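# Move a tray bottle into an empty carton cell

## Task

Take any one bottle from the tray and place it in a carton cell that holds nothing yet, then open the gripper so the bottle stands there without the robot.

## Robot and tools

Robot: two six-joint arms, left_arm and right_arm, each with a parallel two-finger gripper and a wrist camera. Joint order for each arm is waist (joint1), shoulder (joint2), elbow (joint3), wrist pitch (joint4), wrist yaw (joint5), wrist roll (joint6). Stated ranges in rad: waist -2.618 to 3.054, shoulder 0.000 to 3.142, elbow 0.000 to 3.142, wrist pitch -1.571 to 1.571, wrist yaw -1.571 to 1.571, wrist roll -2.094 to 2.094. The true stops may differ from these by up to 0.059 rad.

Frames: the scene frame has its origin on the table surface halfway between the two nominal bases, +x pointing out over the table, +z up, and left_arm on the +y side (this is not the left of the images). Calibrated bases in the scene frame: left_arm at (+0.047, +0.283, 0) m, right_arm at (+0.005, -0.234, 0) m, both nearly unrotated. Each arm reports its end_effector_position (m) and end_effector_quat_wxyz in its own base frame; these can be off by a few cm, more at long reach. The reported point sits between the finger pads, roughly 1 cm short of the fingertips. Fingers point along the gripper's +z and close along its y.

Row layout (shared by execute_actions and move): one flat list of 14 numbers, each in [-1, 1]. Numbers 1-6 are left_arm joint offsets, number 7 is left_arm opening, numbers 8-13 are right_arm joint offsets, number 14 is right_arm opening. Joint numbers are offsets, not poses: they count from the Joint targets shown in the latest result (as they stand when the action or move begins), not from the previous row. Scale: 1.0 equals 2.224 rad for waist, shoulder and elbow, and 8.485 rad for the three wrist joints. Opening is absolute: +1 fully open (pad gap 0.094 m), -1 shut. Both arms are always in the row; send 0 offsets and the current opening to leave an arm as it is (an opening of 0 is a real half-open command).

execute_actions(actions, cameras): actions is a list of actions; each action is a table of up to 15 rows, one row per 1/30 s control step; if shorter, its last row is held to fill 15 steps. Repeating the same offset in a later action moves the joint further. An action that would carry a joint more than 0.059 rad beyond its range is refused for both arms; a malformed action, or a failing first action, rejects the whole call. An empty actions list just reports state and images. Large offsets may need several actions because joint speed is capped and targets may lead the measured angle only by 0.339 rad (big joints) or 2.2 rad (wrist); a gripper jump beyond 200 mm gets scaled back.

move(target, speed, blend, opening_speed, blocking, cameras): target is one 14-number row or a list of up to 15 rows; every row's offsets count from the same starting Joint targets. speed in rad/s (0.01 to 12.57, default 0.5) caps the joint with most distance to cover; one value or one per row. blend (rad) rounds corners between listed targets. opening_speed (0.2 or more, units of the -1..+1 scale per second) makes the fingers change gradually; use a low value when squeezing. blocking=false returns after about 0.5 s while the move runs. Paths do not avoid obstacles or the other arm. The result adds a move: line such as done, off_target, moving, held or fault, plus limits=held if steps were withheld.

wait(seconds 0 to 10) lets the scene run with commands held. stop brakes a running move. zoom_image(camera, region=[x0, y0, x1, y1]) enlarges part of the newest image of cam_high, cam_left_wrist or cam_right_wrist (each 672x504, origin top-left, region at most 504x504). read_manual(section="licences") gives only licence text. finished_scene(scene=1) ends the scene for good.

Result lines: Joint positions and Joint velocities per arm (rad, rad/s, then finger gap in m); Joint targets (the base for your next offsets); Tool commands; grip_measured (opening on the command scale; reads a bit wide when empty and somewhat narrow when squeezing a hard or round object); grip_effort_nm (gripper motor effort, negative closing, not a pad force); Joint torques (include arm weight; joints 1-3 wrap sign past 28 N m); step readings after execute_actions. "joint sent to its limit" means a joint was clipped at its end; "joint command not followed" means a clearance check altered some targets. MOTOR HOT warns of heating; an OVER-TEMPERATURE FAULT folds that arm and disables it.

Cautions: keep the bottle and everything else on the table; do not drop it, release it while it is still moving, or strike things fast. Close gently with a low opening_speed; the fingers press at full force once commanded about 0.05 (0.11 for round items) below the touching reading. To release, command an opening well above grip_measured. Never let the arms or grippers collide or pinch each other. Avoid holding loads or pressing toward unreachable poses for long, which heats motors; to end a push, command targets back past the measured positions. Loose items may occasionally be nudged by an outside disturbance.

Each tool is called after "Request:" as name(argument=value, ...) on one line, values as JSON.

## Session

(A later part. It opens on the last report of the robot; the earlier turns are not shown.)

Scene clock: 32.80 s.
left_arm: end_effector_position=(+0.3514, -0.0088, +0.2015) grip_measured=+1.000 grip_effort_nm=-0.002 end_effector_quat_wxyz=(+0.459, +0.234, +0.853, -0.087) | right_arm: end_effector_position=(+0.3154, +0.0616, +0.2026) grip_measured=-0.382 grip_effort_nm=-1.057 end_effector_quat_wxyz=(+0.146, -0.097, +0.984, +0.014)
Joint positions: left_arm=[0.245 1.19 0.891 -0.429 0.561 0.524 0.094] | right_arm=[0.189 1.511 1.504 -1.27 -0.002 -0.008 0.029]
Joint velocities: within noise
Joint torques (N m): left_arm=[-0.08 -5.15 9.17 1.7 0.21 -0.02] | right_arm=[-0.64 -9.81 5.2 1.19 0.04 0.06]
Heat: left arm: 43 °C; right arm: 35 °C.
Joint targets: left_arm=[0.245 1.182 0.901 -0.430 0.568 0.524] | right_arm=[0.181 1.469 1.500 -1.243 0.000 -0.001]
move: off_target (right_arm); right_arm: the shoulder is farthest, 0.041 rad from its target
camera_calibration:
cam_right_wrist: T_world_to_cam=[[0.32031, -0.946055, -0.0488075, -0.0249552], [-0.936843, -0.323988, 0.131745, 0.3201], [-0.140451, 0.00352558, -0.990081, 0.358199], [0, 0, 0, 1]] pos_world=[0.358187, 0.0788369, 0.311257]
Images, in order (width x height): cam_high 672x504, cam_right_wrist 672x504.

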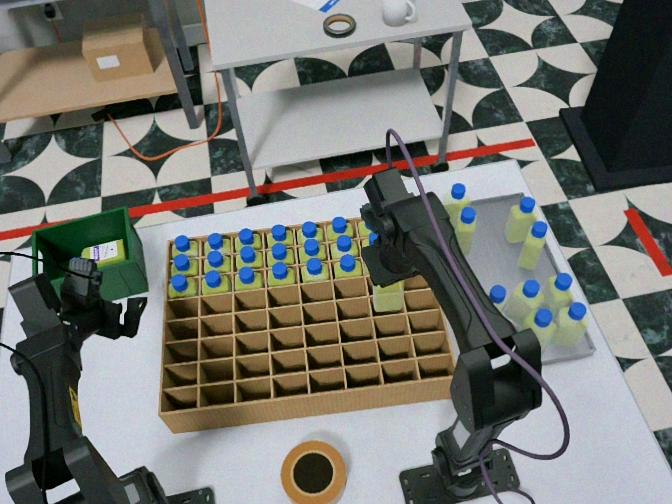

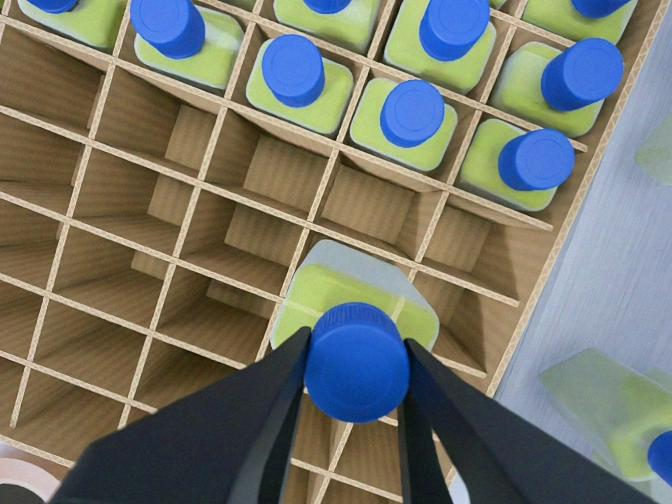

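Request:
move(target=[[0,0,0,0,0,0,1, 0,-0.0072,-0.0475,0.01057,0,0,-0.62],[0,0,0,0,0,0,1, 0,-0.0107,-0.0869,0.01997,0,0,-0.62]], speed=0.15, blend=0.02, cameras=["cam_right_wrist","cam_high"])

Request:
zoom_image(camera="cam_high", region=[350, 240, 450, 340])

Request:
zoom_image(camera="cam_right_wrist", region=[240, 170, 480, 410])

Scene clock: 35.40 s.
left_arm: end_effector_position=(+0.3514, -0.0088, +0.2015) grip_measured=+1.000 grip_effort_nm=-0.002 end_effector_quat_wxyz=(+0.459, +0.234, +0.853, -0.087) | right_arm: end_effector_position=(+0.3151, +0.0616, +0.1597) grip_measured=-0.382 grip_effort_nm=-1.057 end_effector_quat_wxyz=(+0.145, -0.097, +0.985, +0.014)
Joint positions: left_arm=[0.245 1.19 0.891 -0.429 0.561 0.524 0.094] | right_arm=[0.189 1.487 1.31 -1.102 -0.002 -0.007 0.029]
Joint velocities: within noise
Joint torques (N m): left_arm=[-0.08 -5.09 9.17 1.69 0.23 -0.02] | right_arm=[-0.62 -9.8 5.42 1.19 0.04 0.05]
Heat: left arm: 43 °C; right arm: 35 °C.
Joint targets: left_arm=[0.245 1.182 0.901 -0.430 0.568 0.524] | right_arm=[0.181 1.445 1.307 -1.074 0.000 0.000]
move: off_target (right_arm); right_arm: the shoulder is farthest, 0.042 rad from its target
camera_calibration:
cam_right_wrist: T_world_to_cam=[[0.319538, -0.946288, -0.0493293, -0.0266192], [-0.936868, -0.323303, 0.133245, 0.32532], [-0.142037, 0.0036381, -0.989855, 0.316125], [0, 0, 0, 1]] pos_world=[0.358189, 0.0788374, 0.268258]
Images, in order (width x height): cam_high 672x504, cam_right_wrist 672x504.

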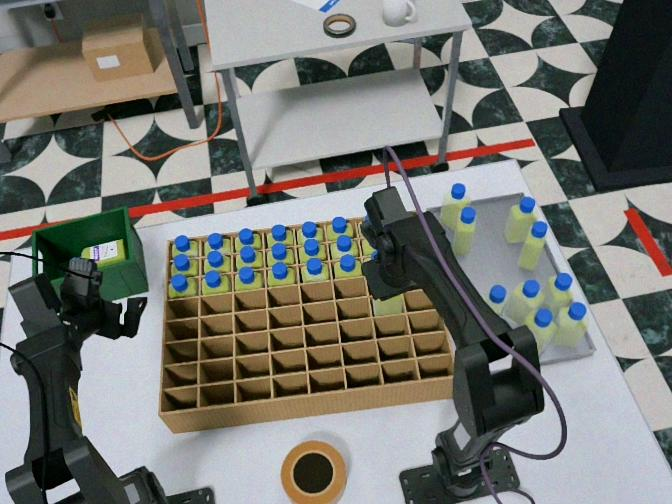

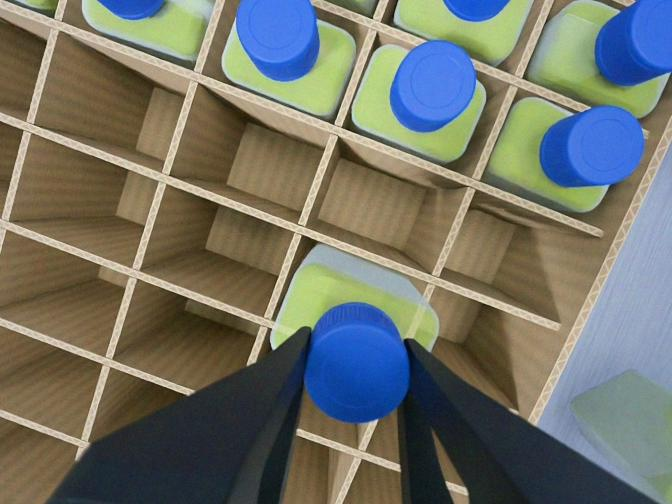

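Scaled by 5.040 from the camera's 672x504 image, which has a finer 960x720 frame.

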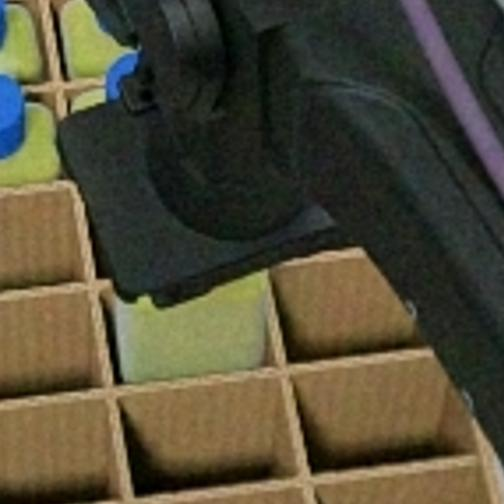

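Scaled by 2.100 from the camera's 672x504 image, which has a finer 960x720 frame.

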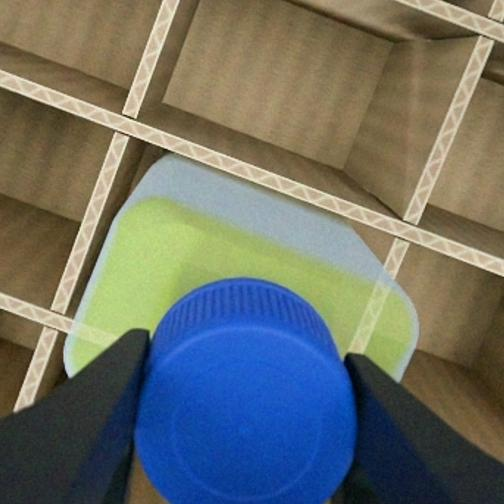

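Request:
move(target=[0,0,0,0,0,0,1, 0,-0.0007,-0.0481,0.0125,0,0,-0.62], speed=0.12, cameras=["cam_right_wrist"])

Request:
zoom_image(camera="cam_right_wrist", region=[200, 170, 520, 490])

Scene clock: 37.00 s.
left_arm: end_effector_position=(+0.3514, -0.0088, +0.2015) grip_measured=+1.000 grip_effort_nm=0.002 end_effector_quat_wxyz=(+0.459, +0.234, +0.853, -0.087) | right_arm: end_effector_position=(+0.3150, +0.0616, +0.1334) grip_measured=-0.382 grip_effort_nm=-1.057 end_effector_quat_wxyz=(+0.145, -0.097, +0.985, +0.014)
Joint positions: left_arm=[0.245 1.19 0.891 -0.429 0.561 0.524 0.094] | right_arm=[0.189 1.485 1.204 -0.997 -0.002 -0.007 0.029]
Joint velocities: within noise
Joint torques (N m): left_arm=[-0.01 -5.12 9.16 1.69 0.24 -0.02] | right_arm=[-0.65 -9.68 5.39 1.19 0.06 0.07]
Heat: left arm: 43 °C; right arm: 36 °C.
Joint targets: left_arm=[0.245 1.182 0.901 -0.430 0.568 0.524] | right_arm=[0.181 1.444 1.200 -0.968 0.000 0.000]
move: off_target (right_arm); right_arm: the shoulder is farthest, 0.041 rad from its target
camera_calibration:
cam_right_wrist: T_world_to_cam=[[0.319552, -0.946293, -0.0491616, -0.0279553], [-0.937028, -0.323289, 0.132147, 0.328819], [-0.140943, 0.00383793, -0.99001, 0.289779], [0, 0, 0, 1]] pos_world=[0.357888, 0.0787372, 0.242057]
Images, in order (width x height): cam_right_wrist 672x504.

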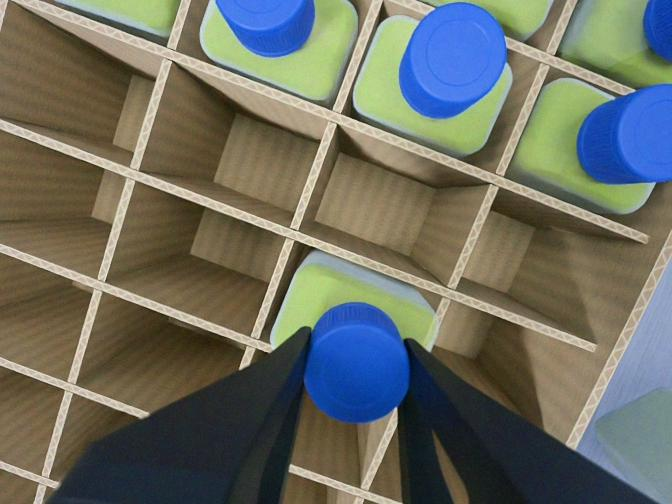

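Scaled by 1.575 from the camera's 672x504 image, which has a finer 960x720 frame.

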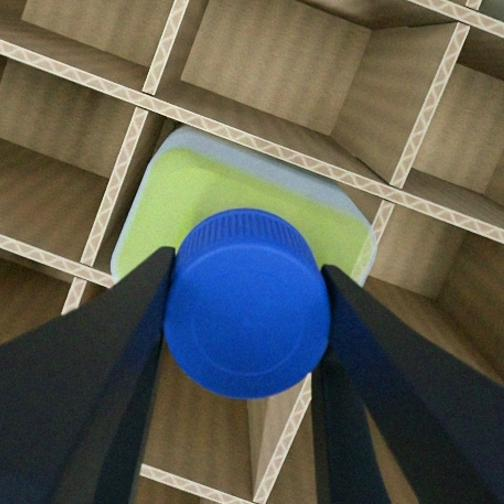

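Request:
move(target=[0,0,0,0,0,0,1, 0,0.0004,-0.0169,0.00463,0,0,-0.62], speed=0.1, cameras=[])

Request:
move(target=[0,0,0,0,0,0,1, 0,0.0002,-0.0067,0.00185,0,0,-0.62], speed=0.1, cameras=[])

Scene clock: 38.17 s.
left_arm: end_effector_position=(+0.3514, -0.0088, +0.2015) grip_measured=+1.000 grip_effort_nm=-0.002 end_effector_quat_wxyz=(+0.459, +0.234, +0.853, -0.087) | right_arm: end_effector_position=(+0.3148, +0.0615, +0.1241) grip_measured=-0.382 grip_effort_nm=-1.057 end_effector_quat_wxyz=(+0.146, -0.097, +0.984, +0.014)
Joint positions: left_arm=[0.245 1.19 0.891 -0.429 0.561 0.524 0.094] | right_arm=[0.189 1.485 1.166 -0.958 -0.002 -0.007 0.029]
Joint velocities: within noise
Joint torques (N m): left_arm=[0.02 -5.15 9.21 1.71 0.22 -0.01] | right_arm=[-0.66 -9.61 5.39 1.21 0.05 0.06]
Heat: left arm: 43 °C; right arm: 36 °C.
Joint targets: left_arm=[0.245 1.182 0.901 -0.430 0.568 0.524] | right_arm=[0.181 1.445 1.162 -0.928 0.000 0.000]
move: off_target (right_arm); right_arm: the shoulder is farthest, 0.040 rad from its target
No camera images: "cameras" was empty.

Scene clock: 39.03 s.
left_arm: end_effector_position=(+0.3514, -0.0088, +0.2015) grip_measured=+1.000 grip_effort_nm=0.002 end_effector_quat_wxyz=(+0.459, +0.234, +0.853, -0.087) | right_arm: end_effector_position=(+0.3147, +0.0615, +0.1205) grip_measured=-0.382 grip_effort_nm=-1.062 end_effector_quat_wxyz=(+0.146, -0.097, +0.984, +0.015)
Joint positions: left_arm=[0.245 1.19 0.891 -0.429 0.561 0.524 0.094] | right_arm=[0.189 1.485 1.152 -0.942 -0.002 -0.007 0.029]
Joint velocities: within noise
Joint torques (N m): left_arm=[-0.02 -5.11 9.13 1.7 0.22 0.01] | right_arm=[-0.68 -9.54 5.35 1.21 0.05 0.06]
Heat: left arm: 43 °C; right arm: 36 °C.
Joint targets: left_arm=[0.245 1.182 0.901 -0.430 0.568 0.524] | right_arm=[0.181 1.445 1.147 -0.913 0.000 0.000]
move: off_target (right_arm); right_arm: the shoulder is farthest, 0.039 rad from its target
No camera images: "cameras" was empty.

Request:
move(target=[0,0,0,0,0,0,1, 0,0.0002,-0.0056,0.00155,0,0,-0.62], speed=0.1, cameras=[])

Request:
move(target=[0,0,0,0,0,0,1, 0,0.0002,-0.0056,0.00155,0,0,-0.62], speed=0.1, cameras=["cam_right_wrist","cam_high"])

Scene clock: 40.07 s.
left_arm: end_effector_position=(+0.3514, -0.0088, +0.2015) grip_measured=+1.000 grip_effort_nm=-0.002 end_effector_quat_wxyz=(+0.459, +0.234, +0.853, -0.087) | right_arm: end_effector_position=(+0.3146, +0.0615, +0.1175) grip_measured=-0.382 grip_effort_nm=-1.062 end_effector_quat_wxyz=(+0.147, -0.097, +0.984, +0.015)
Joint positions: left_arm=[0.245 1.19 0.891 -0.429 0.561 0.524 0.094] | right_arm=[0.189 1.485 1.139 -0.929 -0.002 -0.007 0.029]
Joint velocities: within noise
Joint torques (N m): left_arm=[-0.01 -5.05 9.13 1.69 0.21 0] | right_arm=[-0.66 -9.48 5.33 1.22 0.05 0.07]
Heat: left arm: 43 °C; right arm: 36 °C.
Joint targets: left_arm=[0.245 1.182 0.901 -0.430 0.568 0.524] | right_arm=[0.181 1.446 1.135 -0.900 0.000 0.000]
move: off_target (right_arm); right_arm: the shoulder is farthest, 0.039 rad from its target
No camera images: "cameras" was empty.

Scene clock: 40.93 s.
left_arm: end_effector_position=(+0.3514, -0.0088, +0.2015) grip_measured=+1.000 grip_effort_nm=-0.002 end_effector_quat_wxyz=(+0.459, +0.234, +0.853, -0.087) | right_arm: end_effector_position=(+0.3144, +0.0615, +0.1144) grip_measured=-0.382 grip_effort_nm=-1.057 end_effector_quat_wxyz=(+0.147, -0.097, +0.984, +0.015)
Joint positions: left_arm=[0.245 1.19 0.891 -0.429 0.561 0.524 0.094] | right_arm=[0.189 1.485 1.127 -0.916 -0.002 -0.007 0.029]
Joint velocities: within noise
Joint torques (N m): left_arm=[-0.05 -5.15 9.1 1.7 0.24 0] | right_arm=[-0.59 -9.42 5.35 1.22 0.05 0.06]
Heat: left arm: 43 °C; right arm: 36 °C.
Joint targets: left_arm=[0.245 1.182 0.901 -0.430 0.568 0.524] | right_arm=[0.181 1.446 1.122 -0.886 0.000 0.000]
move: off_target (right_arm); right_arm: the shoulder is farthest, 0.038 rad from its target
camera_calibration:
cam_right_wrist: T_world_to_cam=[[0.319769, -0.946248, -0.0486081, -0.0289533], [-0.937517, -0.323411, 0.128326, 0.331334], [-0.137149, 0.00453613, -0.99054, 0.269732], [0, 0, 0, 1]] pos_world=[0.356883, 0.0785364, 0.223254]
Images, in order (width x height): cam_high 672x504, cam_right_wrist 672x504.

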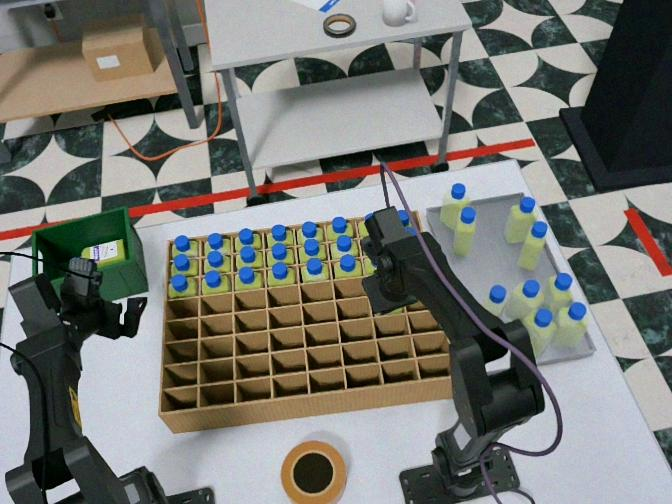

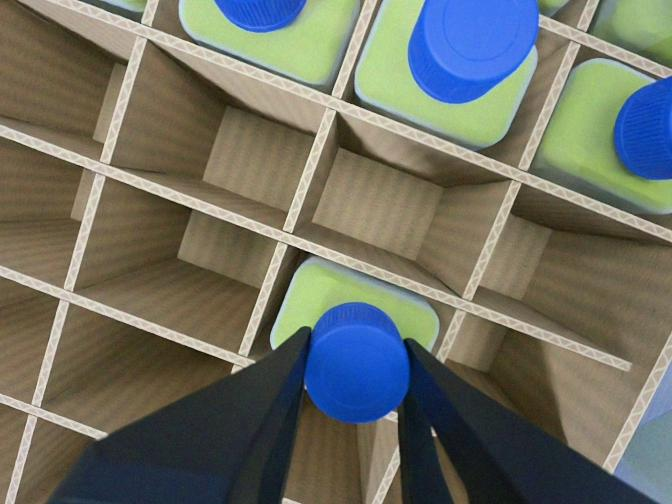

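Request:
move(target=[0,0,0,0,0,0,1, 0,0.0002,-0.0045,0.00125,0,0,-0.62], speed=0.1, cameras=[])

Request:
move(target=[0,0,0,0,0,0,1, 0,0.0002,-0.0045,0.00125,0,0,-0.62], speed=0.1, cameras=["cam_right_wrist"])

Scene clock: 42.83 s.
left_arm: end_effector_position=(+0.3514, -0.0088, +0.2015) grip_measured=+1.000 grip_effort_nm=-0.002 end_effector_quat_wxyz=(+0.459, +0.234, +0.853, -0.087) | right_arm: end_effector_position=(+0.3148, +0.0615, +0.1127) grip_measured=-0.382 grip_effort_nm=-1.053 end_effector_quat_wxyz=(+0.149, -0.097, +0.984, +0.015)
Joint positions: left_arm=[0.245 1.19 0.891 -0.429 0.561 0.524 0.094] | right_arm=[0.189 1.485 1.119 -0.906 -0.002 -0.007 0.029]
Joint velocities: within noise
Joint torques (N m): left_arm=[0.01 -5.08 9.14 1.69 0.23 0.01] | right_arm=[-0.64 -9.42 5.22 1.25 0.05 0.04]
Heat: left arm: 43 °C; right arm: 36 °C.
Joint targets: left_arm=[0.245 1.182 0.901 -0.430 0.568 0.524] | right_arm=[0.181 1.447 1.113 -0.876 0.000 0.000]
move: off_target (right_arm); right_arm: the shoulder is farthest, 0.038 rad from its target
No camera images: "cameras" was empty.

Scene clock: 43.53 s.
left_arm: end_effector_position=(+0.3514, -0.0088, +0.2015) grip_measured=+1.000 grip_effort_nm=-0.002 end_effector_quat_wxyz=(+0.459, +0.234, +0.853, -0.087) | right_arm: end_effector_position=(+0.3155, +0.0617, +0.1123) grip_measured=-0.382 grip_effort_nm=-1.062 end_effector_quat_wxyz=(+0.152, -0.097, +0.983, +0.015)
Joint positions: left_arm=[0.245 1.19 0.891 -0.429 0.561 0.524 0.094] | right_arm=[0.189 1.481 1.112 -0.895 -0.002 -0.007 0.029]
Joint velocities: within noise
Joint torques (N m): left_arm=[-0.01 -5.08 9.07 1.7 0.23 0] | right_arm=[-0.59 -8.95 4.94 1.24 0.04 0.05]
Heat: left arm: 43 °C; right arm: 36 °C.
Joint targets: left_arm=[0.245 1.182 0.901 -0.430 0.568 0.524] | right_arm=[0.181 1.447 1.103 -0.865 0.000 0.000]
move: done
camera_calibration:
cam_right_wrist: T_world_to_cam=[[0.320337, -0.946127, -0.0472055, -0.0295529], [-0.938729, -0.323732, 0.118258, 0.334218], [-0.127169, 0.00643078, -0.99186, 0.264721], [0, 0, 0, 1]] pos_world=[0.356872, 0.0785341, 0.221647]
Images, in order (width x height): cam_right_wrist 672x504.

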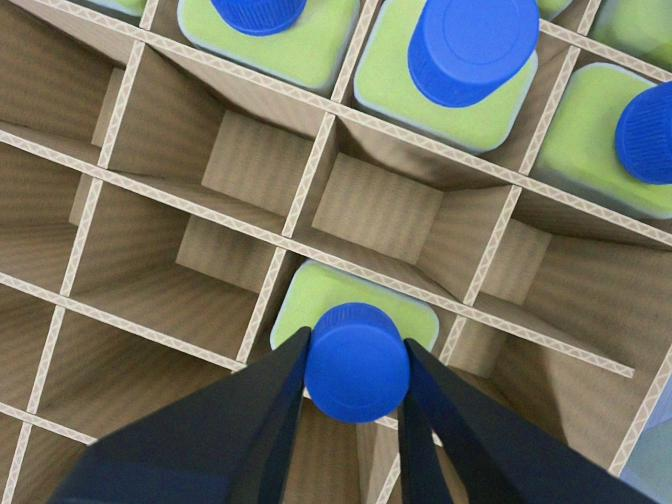

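Request:
move(target=[0,0,0,0,0,0,1, 0,-0.0002,0.0035,-0.00098,0,0,-0.62], speed=0.1, cameras=[])

Request:
move(target=[0,0,0,0,0,0,1, 0,0,0,0,0,0,-0.15], opening_speed=0.3, cameras=["cam_right_wrist"])

Scene clock: 44.53 s.
left_arm: end_effector_position=(+0.3514, -0.0088, +0.2015) grip_measured=+1.000 grip_effort_nm=0.002 end_effector_quat_wxyz=(+0.459, +0.234, +0.853, -0.087) | right_arm: end_effector_position=(+0.3155, +0.0617, +0.1123) grip_measured=-0.382 grip_effort_nm=-1.057 end_effector_quat_wxyz=(+0.152, -0.097, +0.983, +0.015)
Joint positions: left_arm=[0.245 1.19 0.891 -0.429 0.561 0.524 0.094] | right_arm=[0.189 1.481 1.112 -0.895 -0.002 -0.007 0.029]
Joint velocities: within noise
Joint torques (N m): left_arm=[-0.08 -5.11 9.13 1.69 0.23 -0.01] | right_arm=[-0.62 -8.99 5.57 1.16 0.03 0.06]
Heat: left arm: 43 °C; right arm: 36 °C.
Joint targets: left_arm=[0.245 1.182 0.901 -0.430 0.568 0.524] | right_arm=[0.181 1.447 1.110 -0.874 0.000 0.000]
move: done
No camera images: "cameras" was empty.

Scene clock: 46.30 s.
left_arm: end_effector_position=(+0.3514, -0.0088, +0.2015) grip_measured=+1.000 grip_effort_nm=0.002 end_effector_quat_wxyz=(+0.459, +0.234, +0.853, -0.087) | right_arm: end_effector_position=(+0.3165, +0.0619, +0.1127) grip_measured=-0.153 grip_effort_nm=0.110 end_effector_quat_wxyz=(+0.155, -0.097, +0.983, +0.015)
Joint positions: left_arm=[0.245 1.19 0.891 -0.429 0.561 0.524 0.094] | right_arm=[0.189 1.481 1.112 -0.89 -0.002 -0.007 0.04]
Joint velocities: within noise
Joint torques (N m): left_arm=[-0.09 -5.12 9.09 1.71 0.23 -0.01] | right_arm=[-0.65 -8.98 5.57 1.12 0.05 0.05]
Heat: left arm: 43 °C; right arm: 36 °C.
Joint targets: left_arm=[0.245 1.182 0.901 -0.430 0.568 0.524] | right_arm=[0.181 1.447 1.110 -0.873 0.000 0.000]
move: done
camera_calibration:
cam_right_wrist: T_world_to_cam=[[0.320456, -0.946117, -0.0466012, -0.0298038], [-0.939286, -0.323743, 0.113717, 0.335959], [-0.122676, 0.00733071, -0.99242, 0.263736], [0, 0, 0, 1]] pos_world=[0.357467, 0.0786332, 0.222143]
Images, in order (width x height): cam_right_wrist 672x504.

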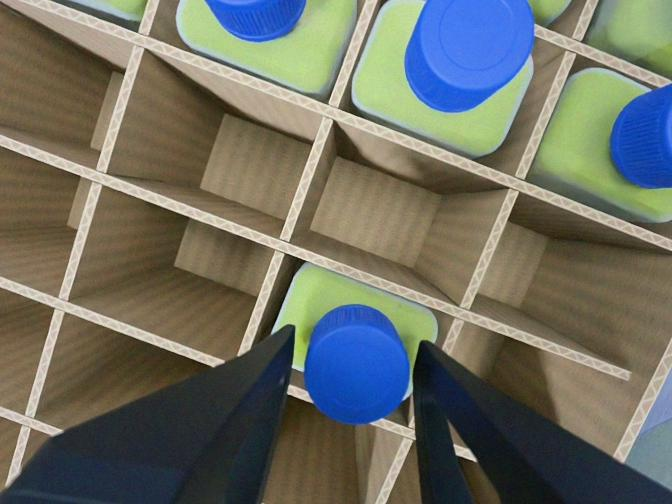

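Request:
move(target=[0,0,0,0,0,0,1, 0,0.0036,0.1277,-0.0337,0,0,-0.15], speed=0.25)

Request:
zoom_image(camera="cam_right_wrist", region=[200, 130, 520, 450])

Scene clock: 48.33 s.
left_arm: end_effector_position=(+0.3514, -0.0088, +0.2015) grip_measured=+1.000 grip_effort_nm=-0.007 end_effector_quat_wxyz=(+0.459, +0.234, +0.853, -0.087) | right_arm: end_effector_position=(+0.3142, +0.0614, +0.1756) grip_measured=-0.153 grip_effort_nm=0.115 end_effector_quat_wxyz=(+0.149, -0.097, +0.984, +0.015)
Joint positions: left_arm=[0.245 1.19 0.891 -0.429 0.561 0.524 0.094] | right_arm=[0.189 1.481 1.365 -1.154 -0.002 -0.007 0.04]
Joint velocities: within noise
Joint torques (N m): left_arm=[0.03 -5.15 9.21 1.71 0.22 -0.01] | right_arm=[-0.61 -8.13 8.09 0.86 0.05 0.05]
Heat: left arm: 43 °C; right arm: 36 °C.
Joint targets: left_arm=[0.245 1.182 0.901 -0.430 0.568 0.524] | right_arm=[0.181 1.455 1.394 -1.160 0.000 0.000]
move: done
camera_calibration:
cam_right_wrist: T_world_to_cam=[[0.319967, -0.946209, -0.0480494, -0.0260716], [-0.938039, -0.323511, 0.124193, 0.324132], [-0.133057, 0.00533449, -0.991094, 0.32909], [0, 0, 0, 1]] pos_world=[0.356179, 0.0784355, 0.284651]

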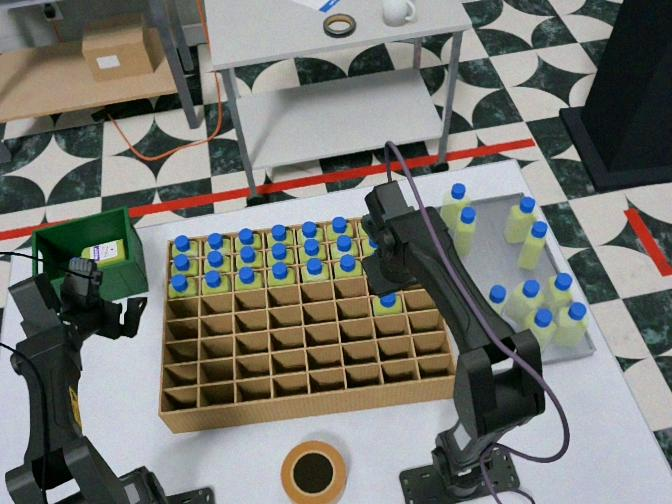

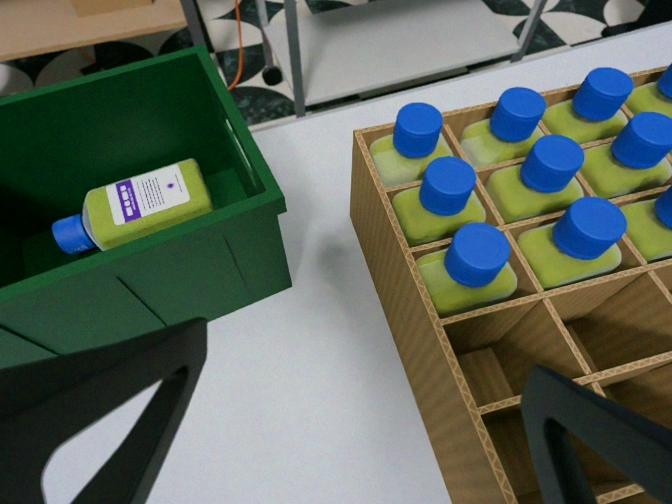

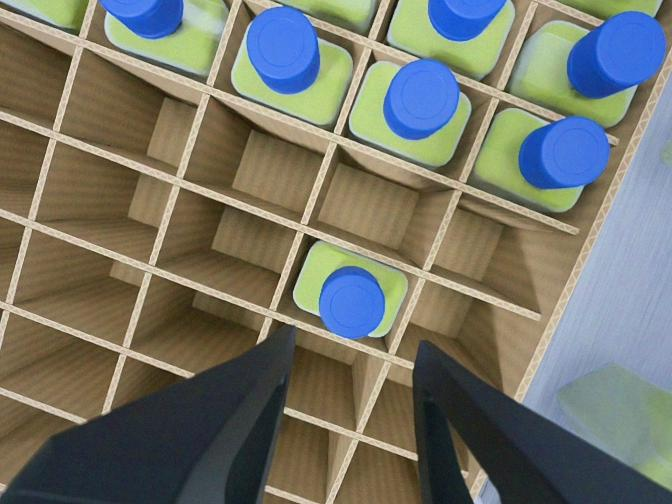

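Scaled by 1.575 from the camera's 672x504 image, which has a finer 960x720 frame.

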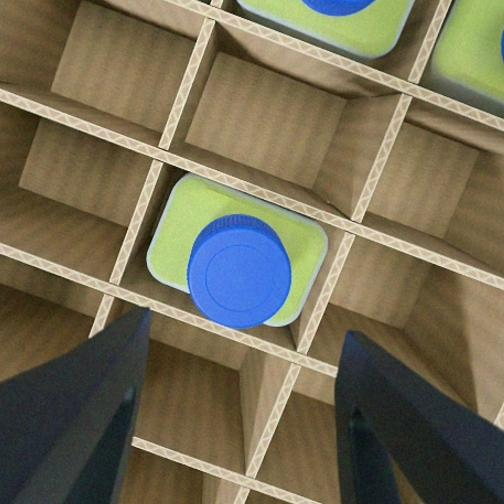

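The bottle is standing upright in its own cell, and the gripper has let go and moved clear of it.

Request:
finished_scene(scene=1)

The scene is finished: the task was done.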